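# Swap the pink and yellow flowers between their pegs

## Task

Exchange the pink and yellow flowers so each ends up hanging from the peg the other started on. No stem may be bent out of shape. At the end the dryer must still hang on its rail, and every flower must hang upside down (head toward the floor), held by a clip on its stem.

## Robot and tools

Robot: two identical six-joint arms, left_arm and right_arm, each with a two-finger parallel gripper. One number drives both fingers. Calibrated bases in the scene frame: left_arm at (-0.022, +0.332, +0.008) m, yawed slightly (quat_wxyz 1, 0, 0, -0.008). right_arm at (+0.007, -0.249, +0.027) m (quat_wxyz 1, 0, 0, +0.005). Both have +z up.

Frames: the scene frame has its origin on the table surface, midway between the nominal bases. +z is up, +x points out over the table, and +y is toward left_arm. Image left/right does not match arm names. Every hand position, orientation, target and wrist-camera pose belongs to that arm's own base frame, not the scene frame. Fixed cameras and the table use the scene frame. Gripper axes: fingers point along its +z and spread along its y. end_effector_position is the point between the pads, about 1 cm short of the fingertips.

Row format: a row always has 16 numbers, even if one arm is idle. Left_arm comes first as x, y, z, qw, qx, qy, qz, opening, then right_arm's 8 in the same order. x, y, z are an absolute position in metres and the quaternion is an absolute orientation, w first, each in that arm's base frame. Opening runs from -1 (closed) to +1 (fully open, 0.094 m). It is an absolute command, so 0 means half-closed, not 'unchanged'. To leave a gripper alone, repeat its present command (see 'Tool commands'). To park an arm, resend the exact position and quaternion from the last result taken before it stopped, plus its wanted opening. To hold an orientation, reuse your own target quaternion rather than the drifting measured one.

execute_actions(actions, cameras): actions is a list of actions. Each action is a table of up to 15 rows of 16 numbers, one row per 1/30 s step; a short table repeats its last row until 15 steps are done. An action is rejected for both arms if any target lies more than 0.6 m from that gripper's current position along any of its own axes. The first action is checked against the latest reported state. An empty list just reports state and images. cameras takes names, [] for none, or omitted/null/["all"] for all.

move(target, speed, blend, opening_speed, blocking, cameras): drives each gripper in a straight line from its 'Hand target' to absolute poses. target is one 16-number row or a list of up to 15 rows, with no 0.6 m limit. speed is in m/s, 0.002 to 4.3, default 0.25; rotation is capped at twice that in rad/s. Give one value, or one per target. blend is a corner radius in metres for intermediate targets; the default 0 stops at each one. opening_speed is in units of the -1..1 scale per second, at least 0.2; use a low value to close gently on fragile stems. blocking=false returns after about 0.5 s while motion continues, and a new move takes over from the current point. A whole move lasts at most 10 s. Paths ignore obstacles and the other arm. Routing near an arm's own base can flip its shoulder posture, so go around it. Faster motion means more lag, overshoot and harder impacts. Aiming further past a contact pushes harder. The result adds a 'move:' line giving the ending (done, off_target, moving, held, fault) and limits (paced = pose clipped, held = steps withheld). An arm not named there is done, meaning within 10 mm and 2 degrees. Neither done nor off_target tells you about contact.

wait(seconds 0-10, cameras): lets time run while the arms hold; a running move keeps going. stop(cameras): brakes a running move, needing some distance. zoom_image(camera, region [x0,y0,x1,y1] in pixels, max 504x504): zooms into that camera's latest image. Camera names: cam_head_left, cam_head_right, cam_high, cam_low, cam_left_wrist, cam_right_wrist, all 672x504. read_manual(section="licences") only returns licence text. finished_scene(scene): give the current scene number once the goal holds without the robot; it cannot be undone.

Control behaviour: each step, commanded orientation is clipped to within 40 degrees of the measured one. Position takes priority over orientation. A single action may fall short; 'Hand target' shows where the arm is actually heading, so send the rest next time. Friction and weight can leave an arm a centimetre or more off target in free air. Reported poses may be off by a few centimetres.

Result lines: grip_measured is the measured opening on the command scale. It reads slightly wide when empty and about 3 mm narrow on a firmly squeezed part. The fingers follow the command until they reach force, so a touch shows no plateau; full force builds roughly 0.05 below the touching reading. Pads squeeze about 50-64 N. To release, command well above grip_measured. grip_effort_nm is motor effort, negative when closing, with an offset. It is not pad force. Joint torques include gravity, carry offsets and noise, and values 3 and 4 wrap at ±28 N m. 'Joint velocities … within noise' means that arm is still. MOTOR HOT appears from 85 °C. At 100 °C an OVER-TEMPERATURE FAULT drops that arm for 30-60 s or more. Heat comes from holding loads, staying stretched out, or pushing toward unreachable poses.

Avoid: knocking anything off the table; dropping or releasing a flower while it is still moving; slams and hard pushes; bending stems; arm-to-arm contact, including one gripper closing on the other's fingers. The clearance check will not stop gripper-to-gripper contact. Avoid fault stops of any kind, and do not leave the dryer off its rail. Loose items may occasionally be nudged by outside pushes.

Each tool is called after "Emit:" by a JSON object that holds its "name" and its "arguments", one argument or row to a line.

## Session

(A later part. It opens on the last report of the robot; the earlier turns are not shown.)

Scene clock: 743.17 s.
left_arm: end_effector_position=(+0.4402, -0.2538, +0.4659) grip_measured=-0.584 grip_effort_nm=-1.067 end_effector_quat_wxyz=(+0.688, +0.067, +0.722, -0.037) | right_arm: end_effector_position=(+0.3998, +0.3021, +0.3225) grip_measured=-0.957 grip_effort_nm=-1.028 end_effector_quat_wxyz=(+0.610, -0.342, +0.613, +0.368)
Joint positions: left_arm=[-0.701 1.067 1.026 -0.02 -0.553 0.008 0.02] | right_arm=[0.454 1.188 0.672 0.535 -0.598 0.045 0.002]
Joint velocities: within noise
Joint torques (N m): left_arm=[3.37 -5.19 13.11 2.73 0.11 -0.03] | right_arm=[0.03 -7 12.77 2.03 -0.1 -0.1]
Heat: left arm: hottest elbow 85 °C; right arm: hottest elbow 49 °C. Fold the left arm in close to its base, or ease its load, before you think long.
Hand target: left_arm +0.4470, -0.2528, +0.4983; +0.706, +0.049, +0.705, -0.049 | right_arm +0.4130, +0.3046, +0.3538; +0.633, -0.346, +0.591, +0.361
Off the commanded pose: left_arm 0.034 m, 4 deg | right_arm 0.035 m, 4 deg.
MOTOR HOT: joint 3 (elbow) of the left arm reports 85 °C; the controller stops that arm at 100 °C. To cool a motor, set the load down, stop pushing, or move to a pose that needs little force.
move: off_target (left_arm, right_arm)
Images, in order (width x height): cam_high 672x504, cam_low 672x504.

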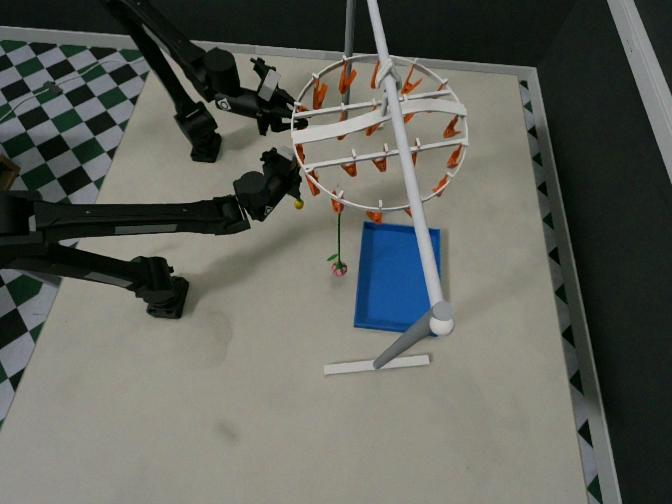

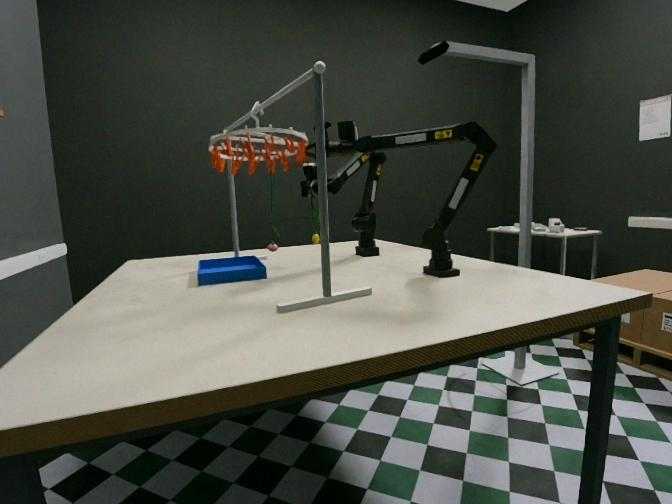

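Emit:
{"name": "move", "arguments": {
  "target": [0.449,-0.254,0.499,0.705,0.049,0.705,-0.049,-1,0.422,0.306,0.364,0.633,-0.346,0.591,0.361,-1],
  "speed": 0.15,
  "cameras": ["cam_low","cam_high"]
}}

Emit:
{"name": "zoom_image", "arguments": {
  "camera": "cam_low",
  "region": [280, 140, 330, 190]
}}

Emit:
{"name": "zoom_image", "arguments": {
  "camera": "cam_high",
  "region": [280, 105, 330, 155]
}}

Scene clock: 746.90 s.
left_arm: end_effector_position=(+0.4403, -0.2539, +0.4693) grip_measured=-0.584 grip_effort_nm=-1.067 end_effector_quat_wxyz=(+0.690, +0.066, +0.720, -0.038) | right_arm: end_effector_position=(+0.4049, +0.3030, +0.3266) grip_measured=-0.957 grip_effort_nm=-1.038 end_effector_quat_wxyz=(+0.607, -0.342, +0.615, +0.369)
Joint positions: left_arm=[-0.701 1.067 1.031 -0.018 -0.553 0.008 0.02] | right_arm=[0.449 1.194 0.694 0.511 -0.606 0.045 0.002]
Joint velocities: within noise
Joint torques (N m): left_arm=[3.19 -5.13 12.81 2.66 0.11 -0.03] | right_arm=[-0.26 -7.41 13.35 1.87 -0.07 -0.1]
Heat: left arm: hottest elbow 85 °C; right arm: hottest elbow 50 °C. Fold the left arm in close to its base, or ease its load, before you think long.
Hand target: left_arm +0.4473, -0.2530, +0.4984; +0.706, +0.049, +0.705, -0.049 | right_arm +0.4193, +0.3043, +0.3637; +0.633, -0.346, +0.591, +0.361
Off the commanded pose: left_arm 0.031 m, 3 deg | right_arm 0.041 m, 4 deg.
MOTOR HOT: still on. Joint 3 (elbow) of the left arm reports 85 °C.
move: off_target (left_arm, right_arm)
Images, in order (width x height): cam_high 672x504, cam_low 672x504.

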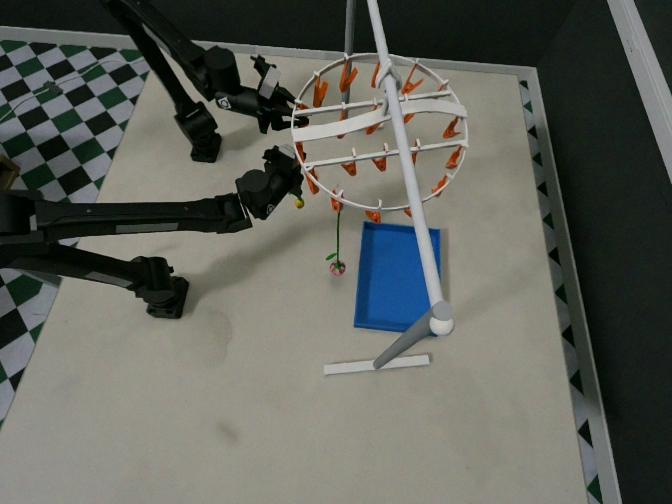

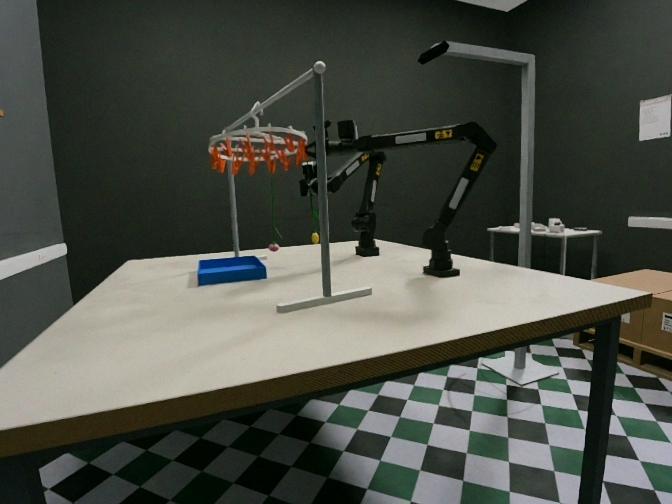

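Scaled by 10.080 from the camera's 672x504 image, which has a finer 960x720 frame.

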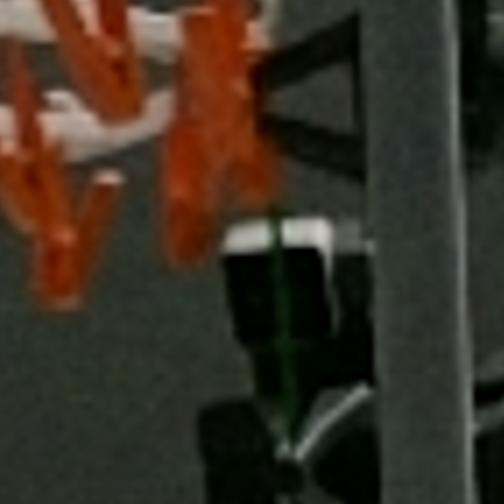

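Scaled by 10.080 from the camera's 672x504 image, which has a finer 960x720 frame.

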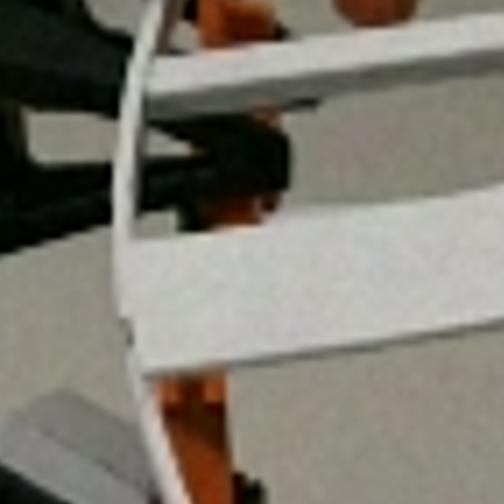

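Emit:
{"name": "move", "arguments": {
  "target": [0.449,-0.254,0.499,0.705,0.049,0.705,-0.049,0.1,0.422,0.306,0.364,0.633,-0.346,0.591,0.361,-1],
  "opening_speed": 1,
  "cameras": []
}}

Emit:
{"name": "move", "arguments": {
  "target": [0.375,-0.25,0.499,0.705,0.049,0.705,-0.049,0.1,0.422,0.306,0.364,0.633,-0.346,0.591,0.361,-1],
  "speed": 0.1,
  "cameras": ["cam_left_wrist","cam_low"]
}}

Emit:
{"name": "zoom_image", "arguments": {
  "camera": "cam_left_wrist",
  "region": [240, 320, 440, 500]
}}

Emit:
{"name": "zoom_image", "arguments": {
  "camera": "cam_low",
  "region": [280, 140, 330, 190]
}}

Scene clock: 751.37 s.
left_arm: end_effector_position=(+0.4406, -0.2541, +0.4687) grip_measured=+0.097 grip_effort_nm=0.056 end_effector_quat_wxyz=(+0.689, +0.066, +0.720, -0.038) | right_arm: end_effector_position=(+0.4077, +0.3042, +0.3350) grip_measured=-0.957 grip_effort_nm=-1.033 end_effector_quat_wxyz=(+0.612, -0.343, +0.610, +0.369)
Joint positions: left_arm=[-0.701 1.068 1.031 -0.018 -0.553 0.008 0.052] | right_arm=[0.448 1.195 0.71 0.51 -0.607 0.045 0.002]
Joint velocities: within noise
Joint torques (N m): left_arm=[3.37 -5.25 12.81 2.65 0.11 -0.03] | right_arm=[-0.09 -7.36 12.6 1.88 -0.07 -0.1]
Heat: left arm: hottest elbow 85 °C; right arm: hottest elbow 51 °C. Fold the left arm in close to its base, or ease its load, before you think long.
Hand target: left_arm +0.4473, -0.2529, +0.4984; +0.706, +0.049, +0.705, -0.049 | right_arm +0.4203, +0.3050, +0.3638; +0.633, -0.346, +0.591, +0.361
Off the commanded pose: left_arm 0.031 m, 3 deg | right_arm 0.032 m, 3 deg.
MOTOR HOT: still on. Joint 3 (elbow) of the left arm reports 85 °C.
move: off_target (left_arm, right_arm)
No camera images: "cameras" was empty.

Scene clock: 752.63 s.
left_arm: end_effector_position=(+0.3807, -0.2495, +0.4953) grip_measured=+0.098 grip_effort_nm=0.051 end_effector_quat_wxyz=(+0.705, +0.050, +0.706, -0.043) | right_arm: end_effector_position=(+0.4077, +0.3042, +0.3350) grip_measured=-0.957 grip_effort_nm=-1.038 end_effector_quat_wxyz=(+0.612, -0.343, +0.610, +0.369)
Joint positions: left_arm=[-0.822 0.941 0.992 -0.054 -0.691 0.008 0.052] | right_arm=[0.448 1.195 0.71 0.51 -0.607 0.045 0.002]
Joint velocities: within noise
Joint torques (N m): left_arm=[1.79 -5.3 9.06 1.59 -0.06 -0.04] | right_arm=[-0.09 -7.24 12.57 1.88 -0.07 -0.09]
Heat: left arm: hottest elbow 84 °C; right arm: hottest elbow 51 °C. Fold the left arm in close to its base, or ease its load, before you think long.
Hand target: left_arm +0.3751, -0.2499, +0.4990; +0.705, +0.049, +0.705, -0.049 | right_arm +0.4203, +0.3050, +0.3638; +0.633, -0.346, +0.591, +0.361
Off the commanded pose: left_arm 0.007 m, 1 deg | right_arm 0.032 m, 3 deg.
MOTOR HOT: still on. Joint 3 (elbow) of the left arm reports 84 °C.
move: off_target (right_arm)
camera_calibration:
cam_left_wrist: T_world_to_cam=[[-0.125501, -0.991824, -0.023103, -0.188279], [-0.41695, 0.0738609, -0.905923, 0.664624], [0.900223, -0.104061, -0.422811, -0.0687375], [0, 0, 0, 1]] pos_world=[0.315365, -0.242982, 0.568685]
Images, in order (width x height): cam_low 672x504, cam_left_wrist 672x504.

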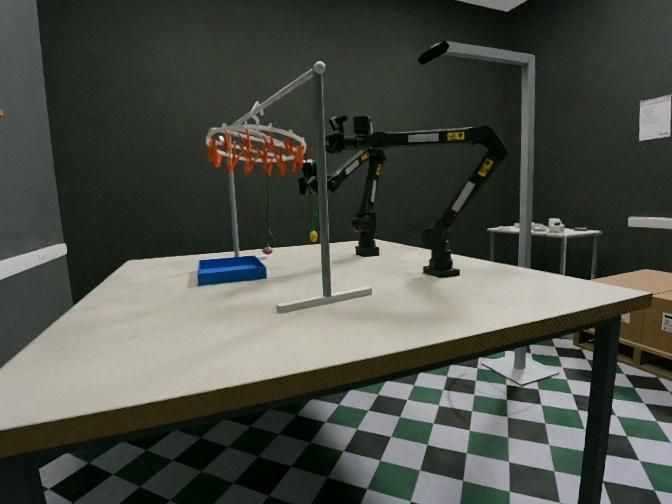

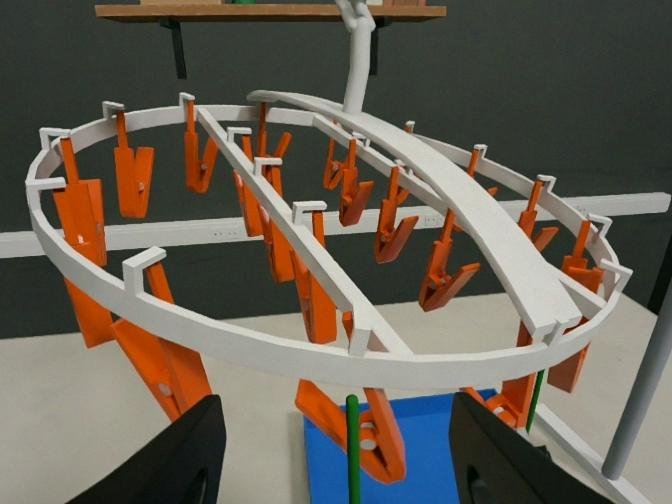

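Scaled by 2.520 from the camera's 672x504 image, which has a finer 960x720 frame.

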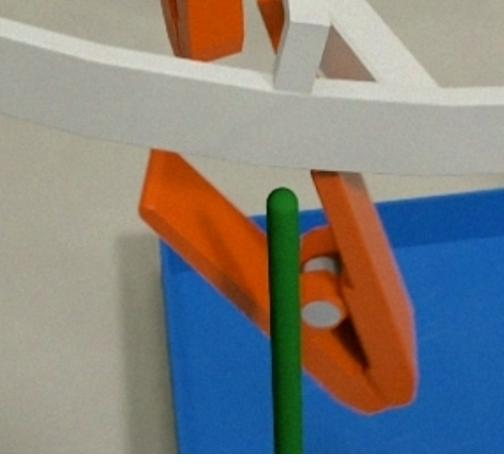

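Scaled by 10.080 from the camera's 672x504 image, which has a finer 960x720 frame.

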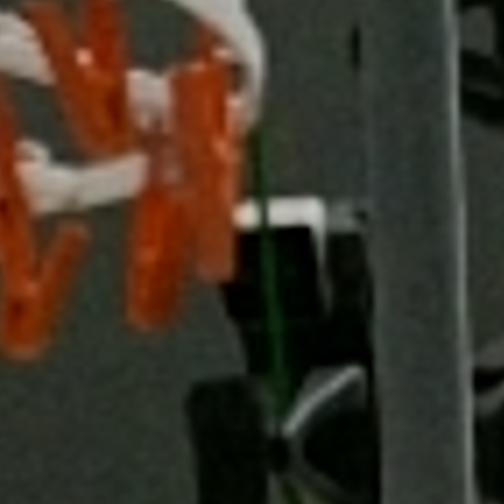

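Emit:
{"name": "move", "arguments": {
  "target": [
    [0.375,-0.25,0.499,0.705,0.049,0.705,-0.049,-0.1,0.40,0.300,0.25,0.633,-0.346,0.591,0.361,-1],
    [0.375,-0.252,0.499,0.705,0.049,0.705,-0.049,-0.1,0.418,0.308,0.265,0.633,-0.346,0.591,0.361,-1]
  ],
  "speed": 0.12,
  "cameras": ["cam_left_wrist"]
}}

Scene clock: 762.13 s.
left_arm: end_effector_position=(+0.3798, -0.2501, +0.4953) grip_measured=-0.098 grip_effort_nm=-0.120 end_effector_quat_wxyz=(+0.705, +0.049, +0.706, -0.042) | right_arm: end_effector_position=(+0.4042, +0.3013, +0.2487) grip_measured=-0.957 grip_effort_nm=-1.028 end_effector_quat_wxyz=(+0.621, -0.342, +0.604, +0.365)
Joint positions: left_arm=[-0.826 0.941 0.992 -0.054 -0.696 0.008 0.042] | right_arm=[0.448 1.376 0.567 0.854 -0.599 0.043 0.002]
Joint velocities: within noise
Joint torques (N m): left_arm=[1.73 -5.01 9.22 1.68 -0.07 -0.03] | right_arm=[0.56 -7.82 10.24 1.58 0.02 -0.08]
Heat: left arm: hottest elbow 82 °C; right arm: hottest elbow 50 °C.
Hand target: left_arm +0.3751, -0.2519, +0.4989; +0.705, +0.049, +0.705, -0.049 | right_arm +0.4170, +0.3073, +0.2652; +0.633, -0.346, +0.591, +0.361
Off the commanded pose: left_arm 0.006 m, 1 deg | right_arm 0.022 m, 2 deg.
MOTOR HOT: cleared for the motors of the left arm.
move: off_target (right_arm)
camera_calibration:
cam_left_wrist: T_world_to_cam=[[-0.124321, -0.991966, -0.0233863, -0.189323], [-0.417188, 0.073641, -0.905832, 0.664221], [0.900277, -0.102858, -0.422991, -0.0677544], [0, 0, 0, 1]] pos_world=[0.314566, -0.243685, 0.568585]
Images, in order (width x height): cam_left_wrist 672x504.

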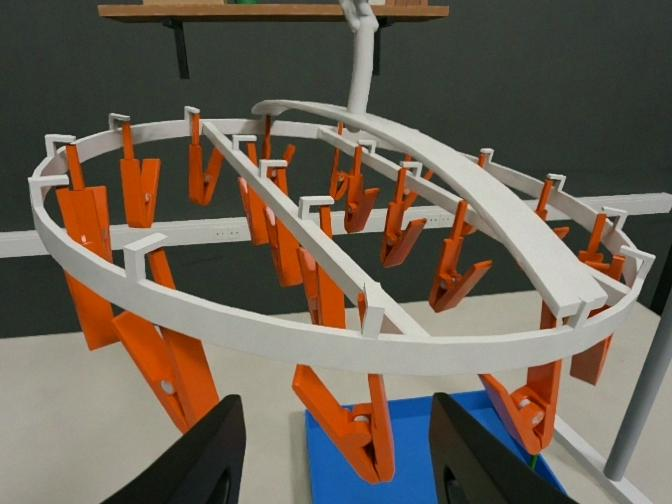

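Emit:
{"name": "move", "arguments": {
  "target": [
    [0.425,-0.256,0.497,0.705,0.049,0.705,-0.049,-0.1,0.418,0.308,0.285,0.633,-0.346,0.591,0.361,-1],
    [0.45,-0.256,0.499,0.705,0.049,0.705,-0.049,-0.1,0.418,0.309,0.300,0.633,-0.346,0.591,0.361,-1]
  ],
  "speed": 0.1,
  "cameras": ["cam_left_wrist"]
}}

Emit:
{"name": "move", "arguments": {
  "target": [0.45,-0.256,0.499,0.705,0.049,0.705,-0.049,-1,0.418,0.309,0.312,0.633,-0.346,0.591,0.361,-1],
  "opening_speed": 0.8,
  "cameras": ["cam_low"]
}}

Emit:
{"name": "zoom_image", "arguments": {
  "camera": "cam_low",
  "region": [280, 140, 330, 190]
}}

Scene clock: 766.67 s.
left_arm: end_effector_position=(+0.4399, -0.2549, +0.4593) grip_measured=-0.098 grip_effort_nm=-0.120 end_effector_quat_wxyz=(+0.683, +0.070, +0.726, -0.034) | right_arm: end_effector_position=(+0.4072, +0.3027, +0.2718) grip_measured=-0.957 grip_effort_nm=-1.033 end_effector_quat_wxyz=(+0.613, -0.341, +0.611, +0.366)
Joint positions: left_arm=[-0.704 1.07 1.019 -0.024 -0.557 0.008 0.042] | right_arm=[0.448 1.313 0.608 0.729 -0.598 0.043 0.002]
Joint velocities: within noise
Joint torques (N m): left_arm=[3.31 -5.13 13.68 2.99 0.12 -0.03] | right_arm=[0.85 -9.23 11.07 1.62 0.1 -0.09]
Heat: left arm: hottest elbow 81 °C; right arm: hottest elbow 50 °C.
Hand target: left_arm +0.4472, -0.2544, +0.4979; +0.706, +0.049, +0.705, -0.049 | right_arm +0.4165, +0.3081, +0.2999; +0.633, -0.346, +0.591, +0.361
Off the commanded pose: left_arm 0.041 m, 5 deg | right_arm 0.031 m, 3 deg.
move: off_target (left_arm, right_arm)
camera_calibration:
cam_left_wrist: T_world_to_cam=[[-0.143611, -0.987744, -0.0611348, -0.160677], [-0.464973, 0.121878, -0.876895, 0.677082], [0.873599, -0.0975058, -0.476778, -0.0997089], [0, 0, 0, 1]] pos_world=[0.378856, -0.250951, 0.536368]
Images, in order (width x height): cam_left_wrist 672x504.

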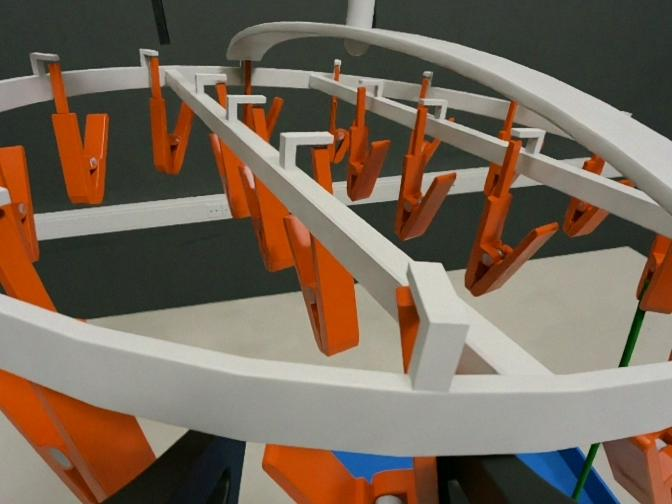

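Scene clock: 768.00 s.
left_arm: end_effector_position=(+0.4400, -0.2551, +0.4592) grip_measured=-0.584 grip_effort_nm=-1.067 end_effector_quat_wxyz=(+0.683, +0.071, +0.726, -0.034) | right_arm: end_effector_position=(+0.4075, +0.3028, +0.2826) grip_measured=-0.957 grip_effort_nm=-1.038 end_effector_quat_wxyz=(+0.613, -0.341, +0.612, +0.366)
Joint positions: left_arm=[-0.704 1.07 1.019 -0.024 -0.556 0.008 0.02] | right_arm=[0.448 1.288 0.625 0.687 -0.598 0.043 0.002]
Joint velocities: within noise
Joint torques (N m): left_arm=[3.31 -5.19 13.7 2.97 0.11 -0.03] | right_arm=[0.73 -9.17 11.41 1.59 0.09 -0.07]
Heat: left arm: hottest elbow 81 °C; right arm: hottest elbow 50 °C.
Hand target: left_arm +0.4472, -0.2544, +0.4980; +0.706, +0.049, +0.705, -0.049 | right_arm +0.4164, +0.3081, +0.3120; +0.633, -0.346, +0.591, +0.361
Off the commanded pose: left_arm 0.041 m, 5 deg | right_arm 0.032 m, 3 deg.
move: off_target (left_arm, right_arm)
Images, in order (width x height): cam_low 672x504.

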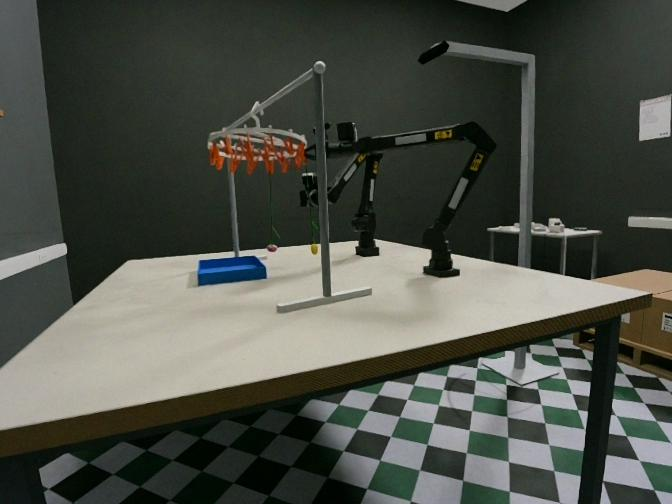

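Scaled by 10.080 from the camera's 672x504 image, which has a finer 960x720 frame.

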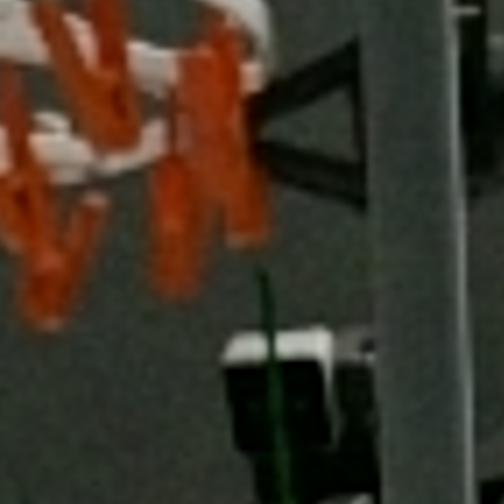

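Emit:
{"name": "move", "arguments": {
  "target": [
    [0.45,-0.256,0.499,0.705,0.049,0.705,-0.049,-1,0.426,0.309,0.312,0.633,-0.346,0.591,0.361,-1],
    [0.45,-0.256,0.499,0.705,0.049,0.705,-0.049,-1,0.427,0.309,0.345,0.633,-0.346,0.591,0.361,-1]
  ],
  "speed": 0.1,
  "cameras": ["cam_low","cam_high"]
}}

Emit:
{"name": "zoom_image", "arguments": {
  "camera": "cam_low",
  "region": [280, 140, 330, 190]
}}

Emit:
{"name": "zoom_image", "arguments": {
  "camera": "cam_high",
  "region": [280, 105, 330, 155]
}}

Scene clock: 775.13 s.
left_arm: end_effector_position=(+0.4405, -0.2556, +0.4696) grip_measured=-0.584 grip_effort_nm=-1.067 end_effector_quat_wxyz=(+0.690, +0.066, +0.720, -0.038) | right_arm: end_effector_position=(+0.4134, +0.3065, +0.3027) grip_measured=-0.957 grip_effort_nm=-1.033 end_effector_quat_wxyz=(+0.603, -0.342, +0.619, +0.368)
Joint positions: left_arm=[-0.704 1.07 1.034 -0.017 -0.556 0.008 0.02] | right_arm=[0.448 1.257 0.68 0.576 -0.604 0.043 0.002]
Joint velocities: within noise
Joint torques (N m): left_arm=[3.49 -4.95 12.9 2.65 0.14 -0.03] | right_arm=[-0.26 -9.82 12.75 1.78 -0.1 -0.08]
Heat: left arm: hottest elbow 80 °C; right arm: hottest elbow 50 °C.
Hand target: left_arm +0.4483, -0.2551, +0.4983; +0.705, +0.049, +0.705, -0.049 | right_arm +0.4243, +0.3075, +0.3448; +0.633, -0.346, +0.591, +0.361
Off the commanded pose: left_arm 0.031 m, 3 deg | right_arm 0.045 m, 5 deg.
move: off_target (left_arm, right_arm)
Images, in order (width x height): cam_high 672x504, cam_low 672x504.

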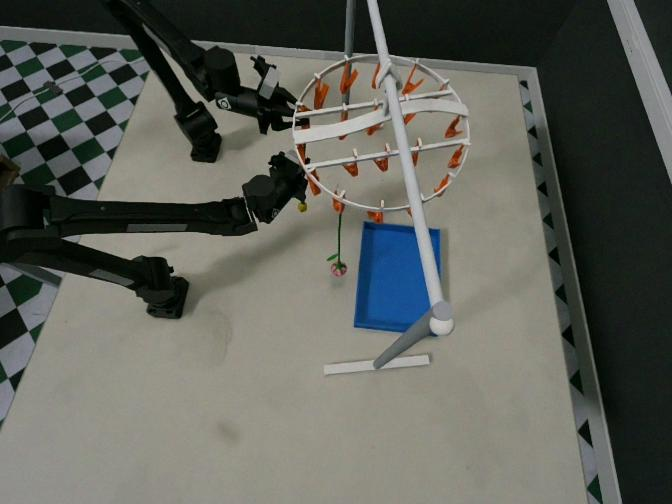

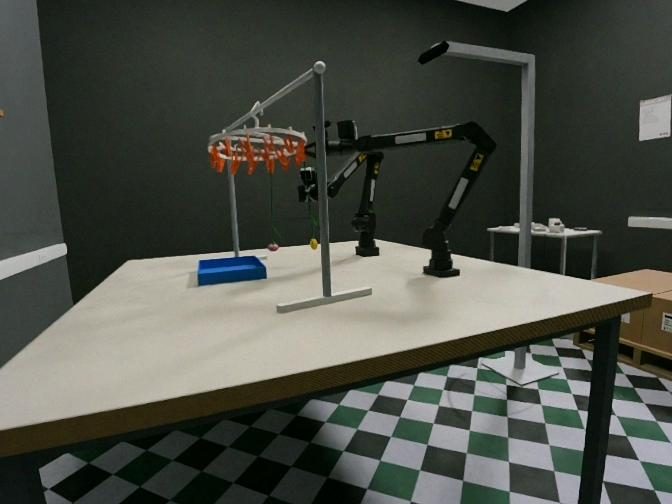

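Scaled by 10.080 from the camera's 672x504 image, which has a finer 960x720 frame.

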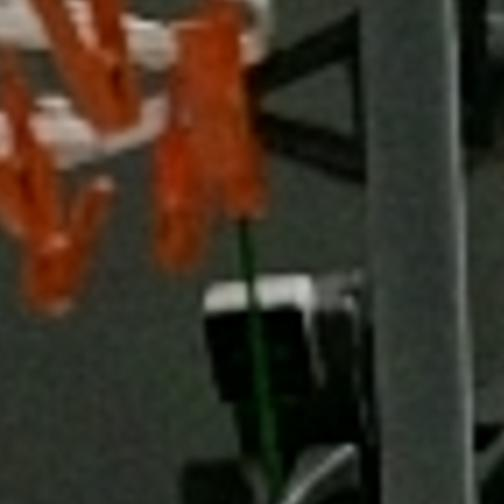

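Scaled by 10.080 from the camera's 672x504 image, which has a finer 960x720 frame.

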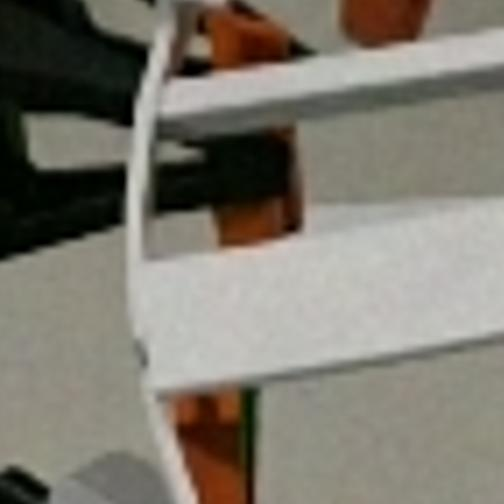

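Emit:
{"name": "move", "arguments": {
  "target": [
    [0.45,-0.256,0.499,0.705,0.049,0.705,-0.049,-1,0.419,0.299,0.295,0.633,-0.346,0.591,0.361,-1],
    [0.45,-0.256,0.499,0.705,0.049,0.705,-0.049,-1,0.419,0.305,0.312,0.633,-0.346,0.591,0.361,-1]
  ],
  "speed": 0.12,
  "cameras": ["cam_low","cam_high"]
}}

Emit:
{"name": "zoom_image", "arguments": {
  "camera": "cam_low",
  "region": [280, 140, 330, 190]
}}

Emit:
{"name": "zoom_image", "arguments": {
  "camera": "cam_high",
  "region": [280, 105, 330, 155]
}}

Scene clock: 779.37 s.
left_arm: end_effector_position=(+0.4418, -0.2567, +0.4713) grip_measured=-0.584 grip_effort_nm=-1.062 end_effector_quat_wxyz=(+0.691, +0.065, +0.719, -0.039) | right_arm: end_effector_position=(+0.4179, +0.3035, +0.3030) grip_measured=-0.957 grip_effort_nm=-1.038 end_effector_quat_wxyz=(+0.627, -0.343, +0.597, +0.365)
Joint positions: left_arm=[-0.704 1.075 1.039 -0.013 -0.556 0.008 0.02] | right_arm=[0.437 1.292 0.666 0.689 -0.609 0.043 0.002]
Joint velocities: within noise
Joint torques (N m): left_arm=[3.37 -5.36 12.62 2.48 0.12 -0.03] | right_arm=[0.79 -9.7 8.57 1.62 0.11 -0.08]
Heat: left arm: hottest elbow 81 °C; right arm: hottest elbow 50 °C.
Hand target: left_arm +0.4485, -0.2552, +0.4985; +0.706, +0.049, +0.705, -0.049 | right_arm +0.4189, +0.3049, +0.3120; +0.633, -0.346, +0.591, +0.361
Off the commanded pose: left_arm 0.029 m, 3 deg | right_arm 0.009 m, 1 deg.
move: off_target (left_arm)
Images, in order (width x height): cam_high 672x504, cam_low 672x504.

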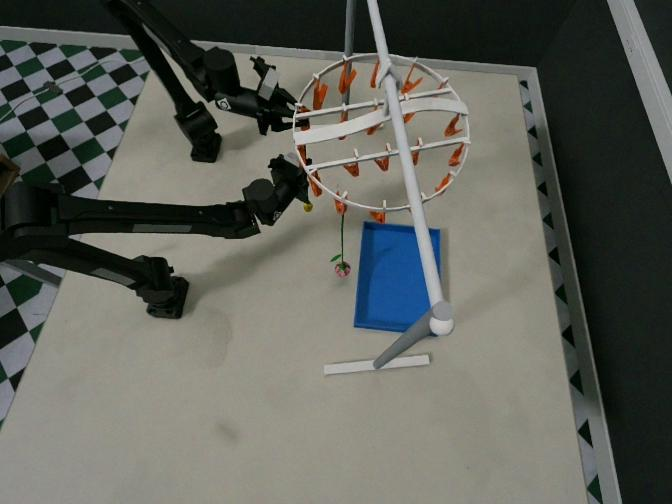

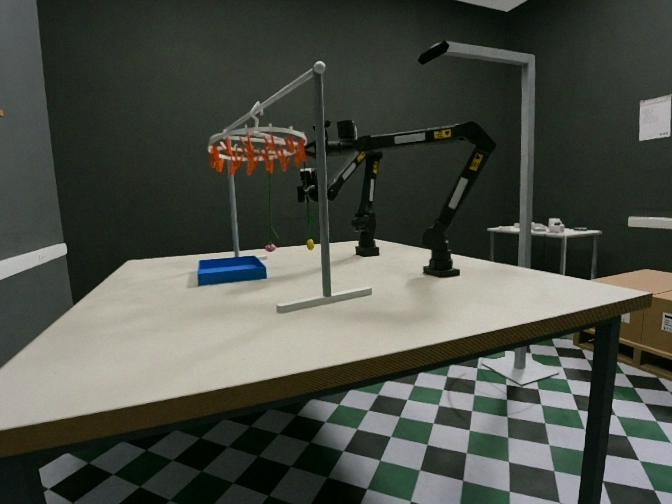

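Scaled by 10.080 from the camera's 672x504 image, which has a finer 960x720 frame.

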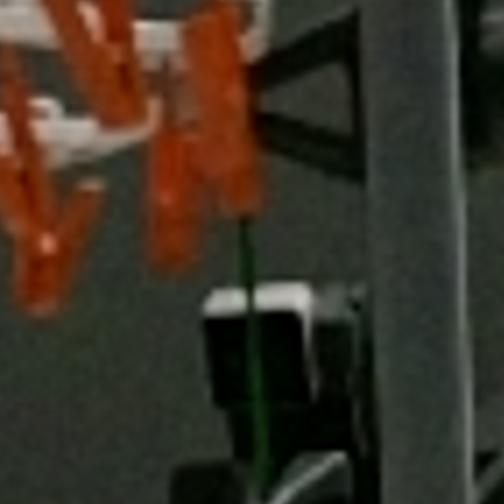

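Scaled by 10.080 from the camera's 672x504 image, which has a finer 960x720 frame.

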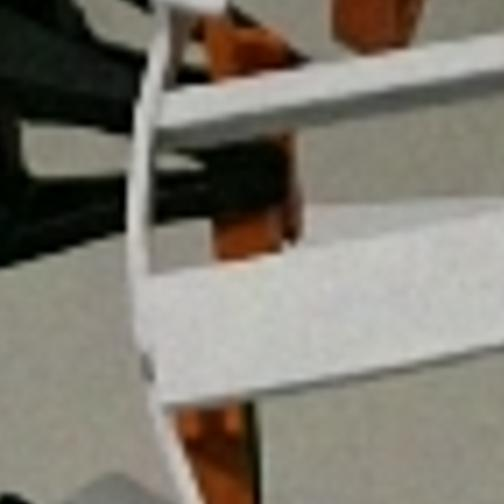

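Emit:
{"name": "move", "arguments": {
  "target": [
    [0.45,-0.256,0.499,0.705,0.049,0.705,-0.049,-1,0.410,0.293,0.300,0.633,-0.346,0.591,0.361,-1],
    [0.45,-0.256,0.499,0.705,0.049,0.705,-0.049,-1,0.420,0.302,0.345,0.633,-0.346,0.591,0.361,-1]
  ],
  "speed": 0.12,
  "cameras": ["cam_low","cam_high"]
}}

Emit:
{"name": "zoom_image", "arguments": {
  "camera": "cam_low",
  "region": [280, 140, 330, 190]
}}

Emit:
{"name": "zoom_image", "arguments": {
  "camera": "cam_high",
  "region": [280, 105, 330, 155]
}}

Scene clock: 783.70 s.
left_arm: end_effector_position=(+0.4418, -0.2567, +0.4713) grip_measured=-0.584 grip_effort_nm=-1.067 end_effector_quat_wxyz=(+0.691, +0.065, +0.719, -0.039) | right_arm: end_effector_position=(+0.4087, +0.2989, +0.3127) grip_measured=-0.957 grip_effort_nm=-1.033 end_effector_quat_wxyz=(+0.611, -0.343, +0.611, +0.368)
Joint positions: left_arm=[-0.704 1.075 1.039 -0.013 -0.556 0.008 0.02] | right_arm=[0.434 1.227 0.67 0.578 -0.618 0.043 0.002]
Joint velocities: within noise
Joint torques (N m): left_arm=[3.43 -5.36 12.62 2.47 0.12 -0.03] | right_arm=[0.5 -8.76 12.11 1.54 0.1 -0.05]
Heat: left arm: hottest elbow 82 °C; right arm: hottest elbow 50 °C.
Hand target: left_arm +0.4485, -0.2552, +0.4985; +0.706, +0.049, +0.705, -0.049 | right_arm +0.4183, +0.3009, +0.3447; +0.633, -0.346, +0.591, +0.361
Off the commanded pose: left_arm 0.029 m, 3 deg | right_arm 0.034 m, 4 deg.
move: off_target (left_arm, right_arm)
Images, in order (width x height): cam_high 672x504, cam_low 672x504.

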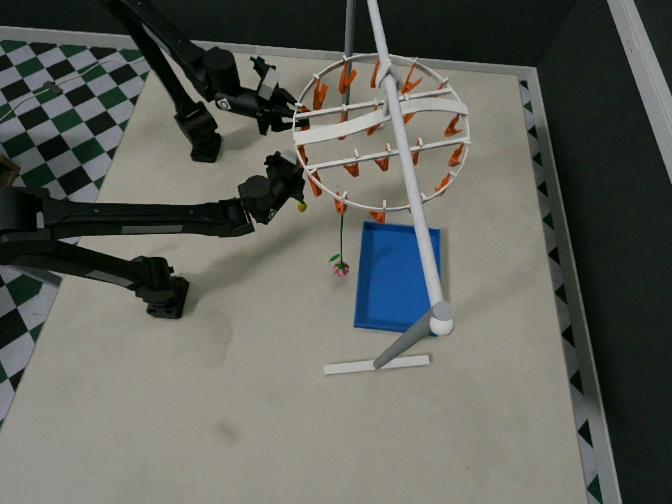

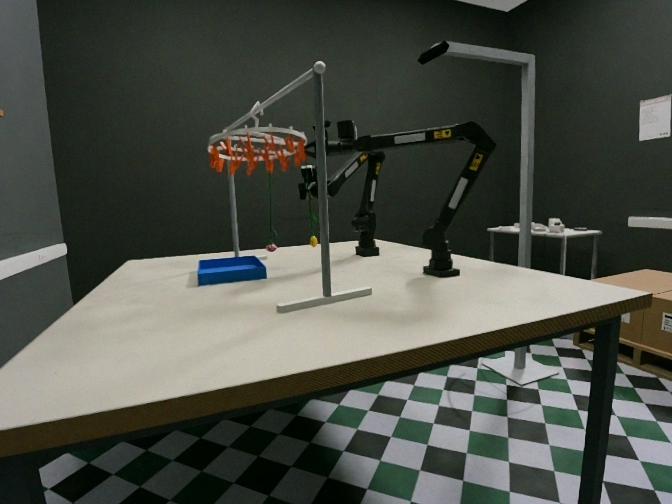

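Scaled by 10.080 from the camera's 672x504 image, which has a finer 960x720 frame.

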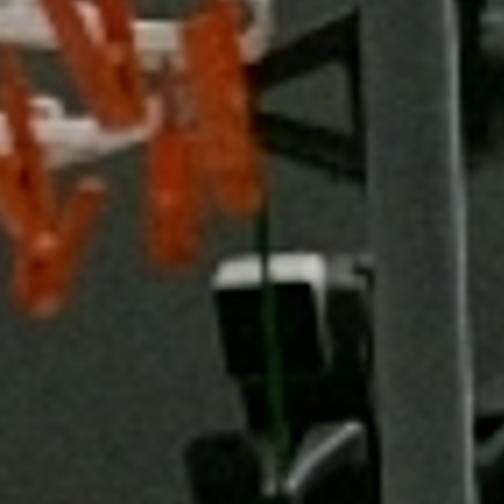

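Scaled by 10.080 from the camera's 672x504 image, which has a finer 960x720 frame.

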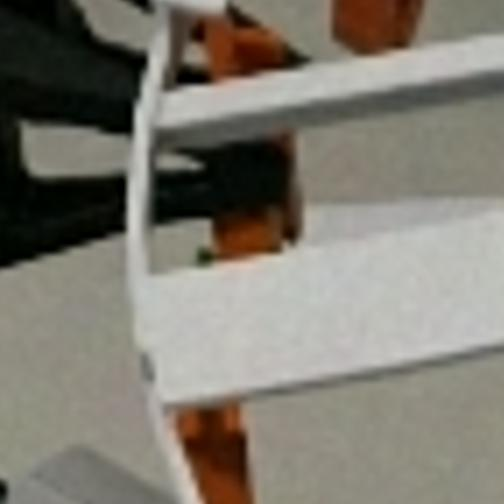

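Emit:
{"name": "move", "arguments": {
  "target": [0.45,-0.256,0.499,0.705,0.049,0.705,-0.049,-1,0.432,0.302,0.347,0.633,-0.346,0.591,0.361,-1],
  "speed": 0.12,
  "cameras": ["cam_low","cam_high"]
}}

Emit:
{"name": "zoom_image", "arguments": {
  "camera": "cam_low",
  "region": [280, 140, 330, 190]
}}

Emit:
{"name": "zoom_image", "arguments": {
  "camera": "cam_high",
  "region": [280, 105, 330, 155]
}}

Scene clock: 790.30 s.
left_arm: end_effector_position=(+0.4421, -0.2570, +0.4708) grip_measured=-0.584 grip_effort_nm=-1.062 end_effector_quat_wxyz=(+0.691, +0.065, +0.719, -0.039) | right_arm: end_effector_position=(+0.4153, +0.3004, +0.3238) grip_measured=-0.957 grip_effort_nm=-1.028 end_effector_quat_wxyz=(+0.617, -0.345, +0.604, +0.368)
Joint positions: left_arm=[-0.704 1.076 1.039 -0.013 -0.556 0.008 0.02] | right_arm=[0.429 1.235 0.699 0.576 -0.628 0.043 0.002]
Joint velocities: within noise
Joint torques (N m): left_arm=[3.37 -5.48 12.62 2.48 0.11 -0.03] | right_arm=[-0.26 -7.12 12.27 1.65 -0.02 -0.05]
Heat: left arm: hottest elbow 84 °C; right arm: hottest elbow 50 °C.
Hand target: left_arm +0.4485, -0.2552, +0.4985; +0.706, +0.049, +0.705, -0.049 | right_arm +0.4306, +0.3009, +0.3469; +0.633, -0.346, +0.591, +0.361
Off the commanded pose: left_arm 0.029 m, 3 deg | right_arm 0.029 m, 3 deg.
move: off_target (left_arm, right_arm)
Images, in order (width x height): cam_high 672x504, cam_low 672x504.

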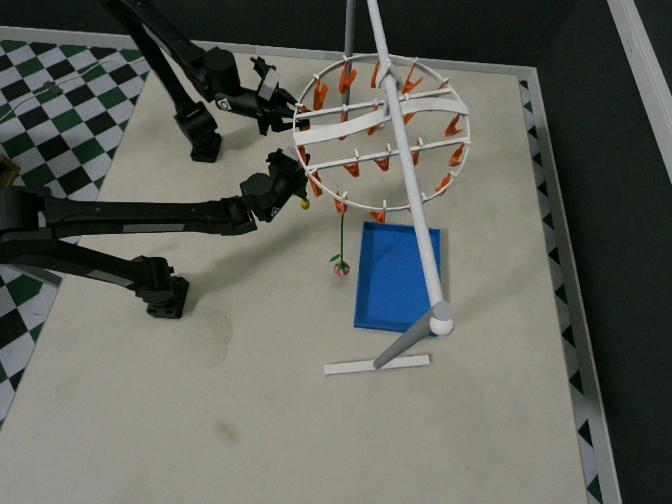

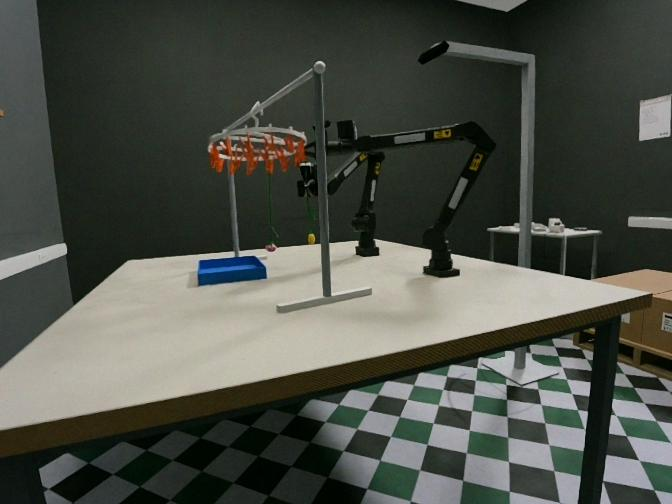

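Scaled by 10.080 from the camera's 672x504 image, which has a finer 960x720 frame.

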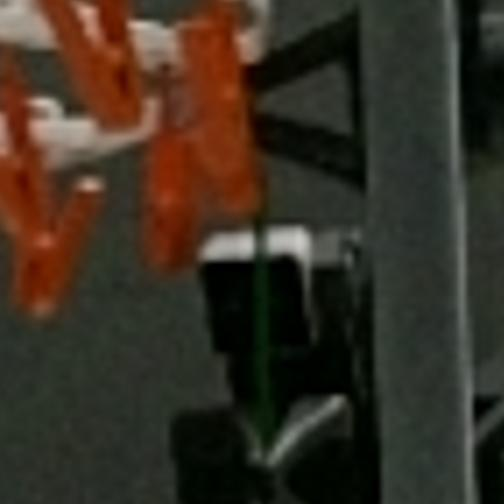

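Scaled by 10.080 from the camera's 672x504 image, which has a finer 960x720 frame.

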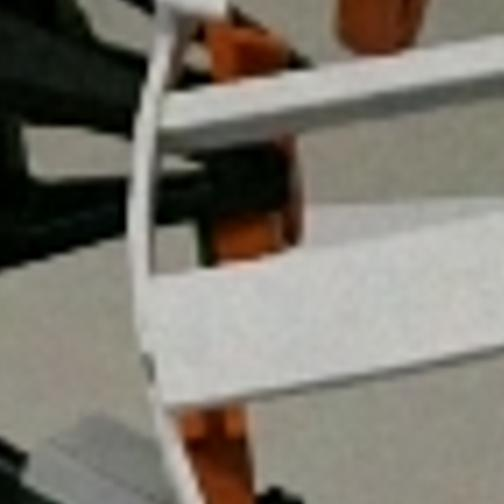

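Emit:
{"name": "move", "arguments": {
  "target": [
    [0.45,-0.256,0.499,0.705,0.049,0.705,-0.049,-1,0.419,0.308,0.285,0.633,-0.346,0.591,0.361,-1],
    [0.45,-0.256,0.499,0.705,0.049,0.705,-0.049,-1,0.419,0.313,0.298,0.633,-0.346,0.591,0.361,-1]
  ],
  "speed": 0.15,
  "cameras": ["cam_low"]
}}

Emit:
{"name": "zoom_image", "arguments": {
  "camera": "cam_low",
  "region": [280, 140, 330, 190]
}}

Scene clock: 804.03 s.
left_arm: end_effector_position=(+0.4421, -0.2570, +0.4708) grip_measured=-0.584 grip_effort_nm=-1.057 end_effector_quat_wxyz=(+0.691, +0.065, +0.719, -0.039) | right_arm: end_effector_position=(+0.4205, +0.3088, +0.2898) grip_measured=-0.957 grip_effort_nm=-1.043 end_effector_quat_wxyz=(+0.626, -0.341, +0.601, +0.362)
Joint positions: left_arm=[-0.704 1.076 1.039 -0.013 -0.556 0.008 0.02] | right_arm=[0.45 1.326 0.66 0.72 -0.59 0.039 0.002]
Joint velocities: within noise
Joint torques (N m): left_arm=[3.43 -5.42 12.6 2.48 0.11 -0.03] | right_arm=[1.26 -9.76 8.12 2.25 0.1 -0.06]
Heat: left arm: hottest elbow 87 °C; right arm: hottest elbow 50 °C. Fold the left arm in close to its base, or ease its load, before you think long.
Hand target: left_arm +0.4485, -0.2552, +0.4985; +0.706, +0.049, +0.705, -0.049 | right_arm +0.4189, +0.3129, +0.2979; +0.633, -0.346, +0.591, +0.361
Off the commanded pose: left_arm 0.029 m, 3 deg | right_arm 0.009 m, 2 deg.
MOTOR HOT: joint 3 (elbow) of the left arm reports 87 °C; the controller stops that arm at 100 °C. To cool a motor, set the load down, stop pushing, or move to a pose that needs little force.
move: off_target (left_arm)
Images, in order (width x height): cam_low 672x504.

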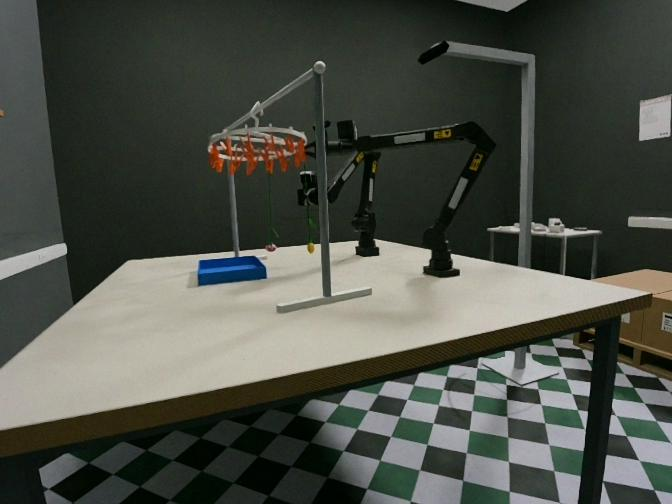

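Scaled by 10.080 from the camera's 672x504 image, which has a finer 960x720 frame.

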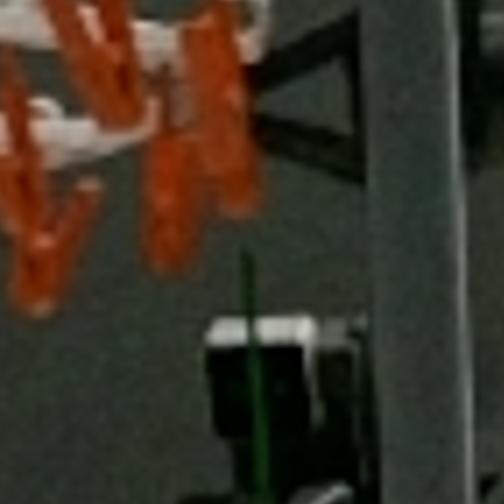

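Emit:
{"name": "move", "arguments": {
  "target": [0.45,-0.256,0.499,0.705,0.049,0.705,-0.049,-1,0.4275,0.315,0.35,0.633,-0.346,0.591,0.361,-1],
  "speed": 0.15,
  "cameras": ["cam_low","cam_high"]
}}

Emit:
{"name": "zoom_image", "arguments": {
  "camera": "cam_low",
  "region": [280, 140, 330, 190]
}}

Scene clock: 806.87 s.
left_arm: end_effector_position=(+0.4421, -0.2570, +0.4708) grip_measured=-0.584 grip_effort_nm=-1.062 end_effector_quat_wxyz=(+0.691, +0.065, +0.719, -0.039) | right_arm: end_effector_position=(+0.4187, +0.3081, +0.3221) grip_measured=-0.957 grip_effort_nm=-1.033 end_effector_quat_wxyz=(+0.617, -0.340, +0.610, +0.363)
Joint positions: left_arm=[-0.704 1.076 1.039 -0.013 -0.556 0.008 0.02] | right_arm=[0.45 1.248 0.711 0.566 -0.591 0.039 0.002]
Joint velocities: within noise
Joint torques (N m): left_arm=[3.43 -5.42 12.6 2.47 0.11 -0.03] | right_arm=[0.67 -8.7 12.07 1.59 -0.08 -0.05]
Heat: left arm: hottest elbow 87 °C; right arm: hottest elbow 50 °C. Fold the left arm in close to its base, or ease its load, before you think long.
Hand target: left_arm +0.4485, -0.2551, +0.4986; +0.706, +0.049, +0.705, -0.049 | right_arm +0.4261, +0.3140, +0.3499; +0.633, -0.346, +0.591, +0.361
Off the commanded pose: left_arm 0.029 m, 3 deg | right_arm 0.030 m, 3 deg.
MOTOR HOT: still on. Joint 3 (elbow) of the left arm reports 87 °C.
move: off_target (left_arm, right_arm)
Images, in order (width x height): cam_high 672x504, cam_low 672x504.

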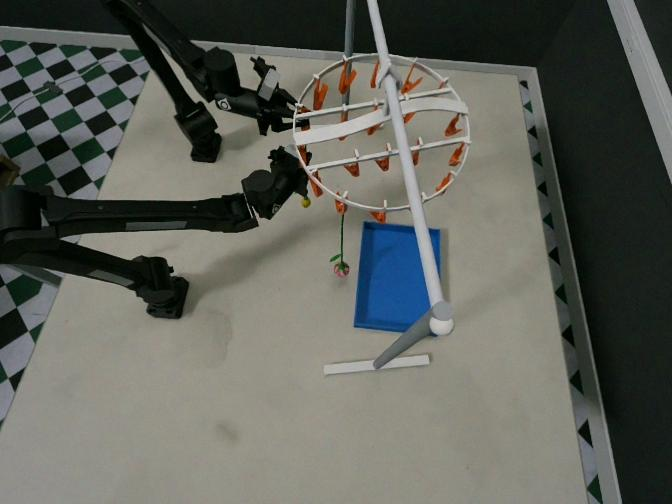

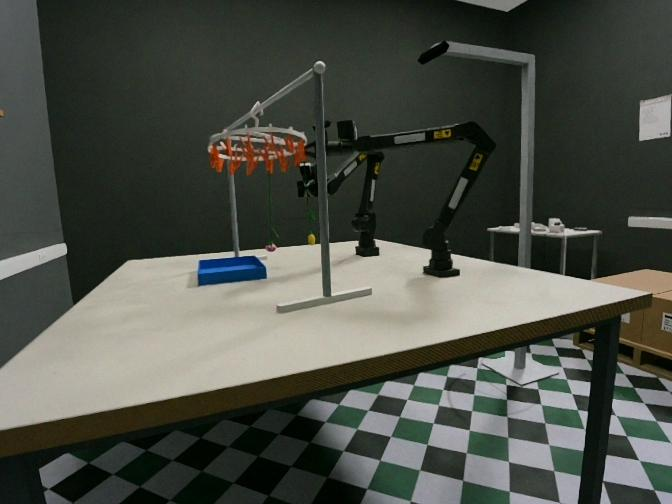

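Scaled by 10.080 from the camera's 672x504 image, which has a finer 960x720 frame.

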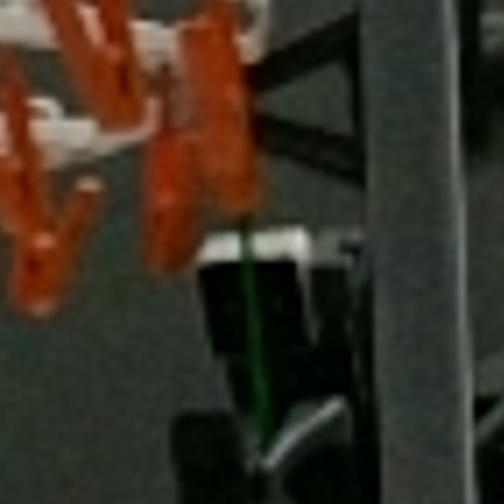

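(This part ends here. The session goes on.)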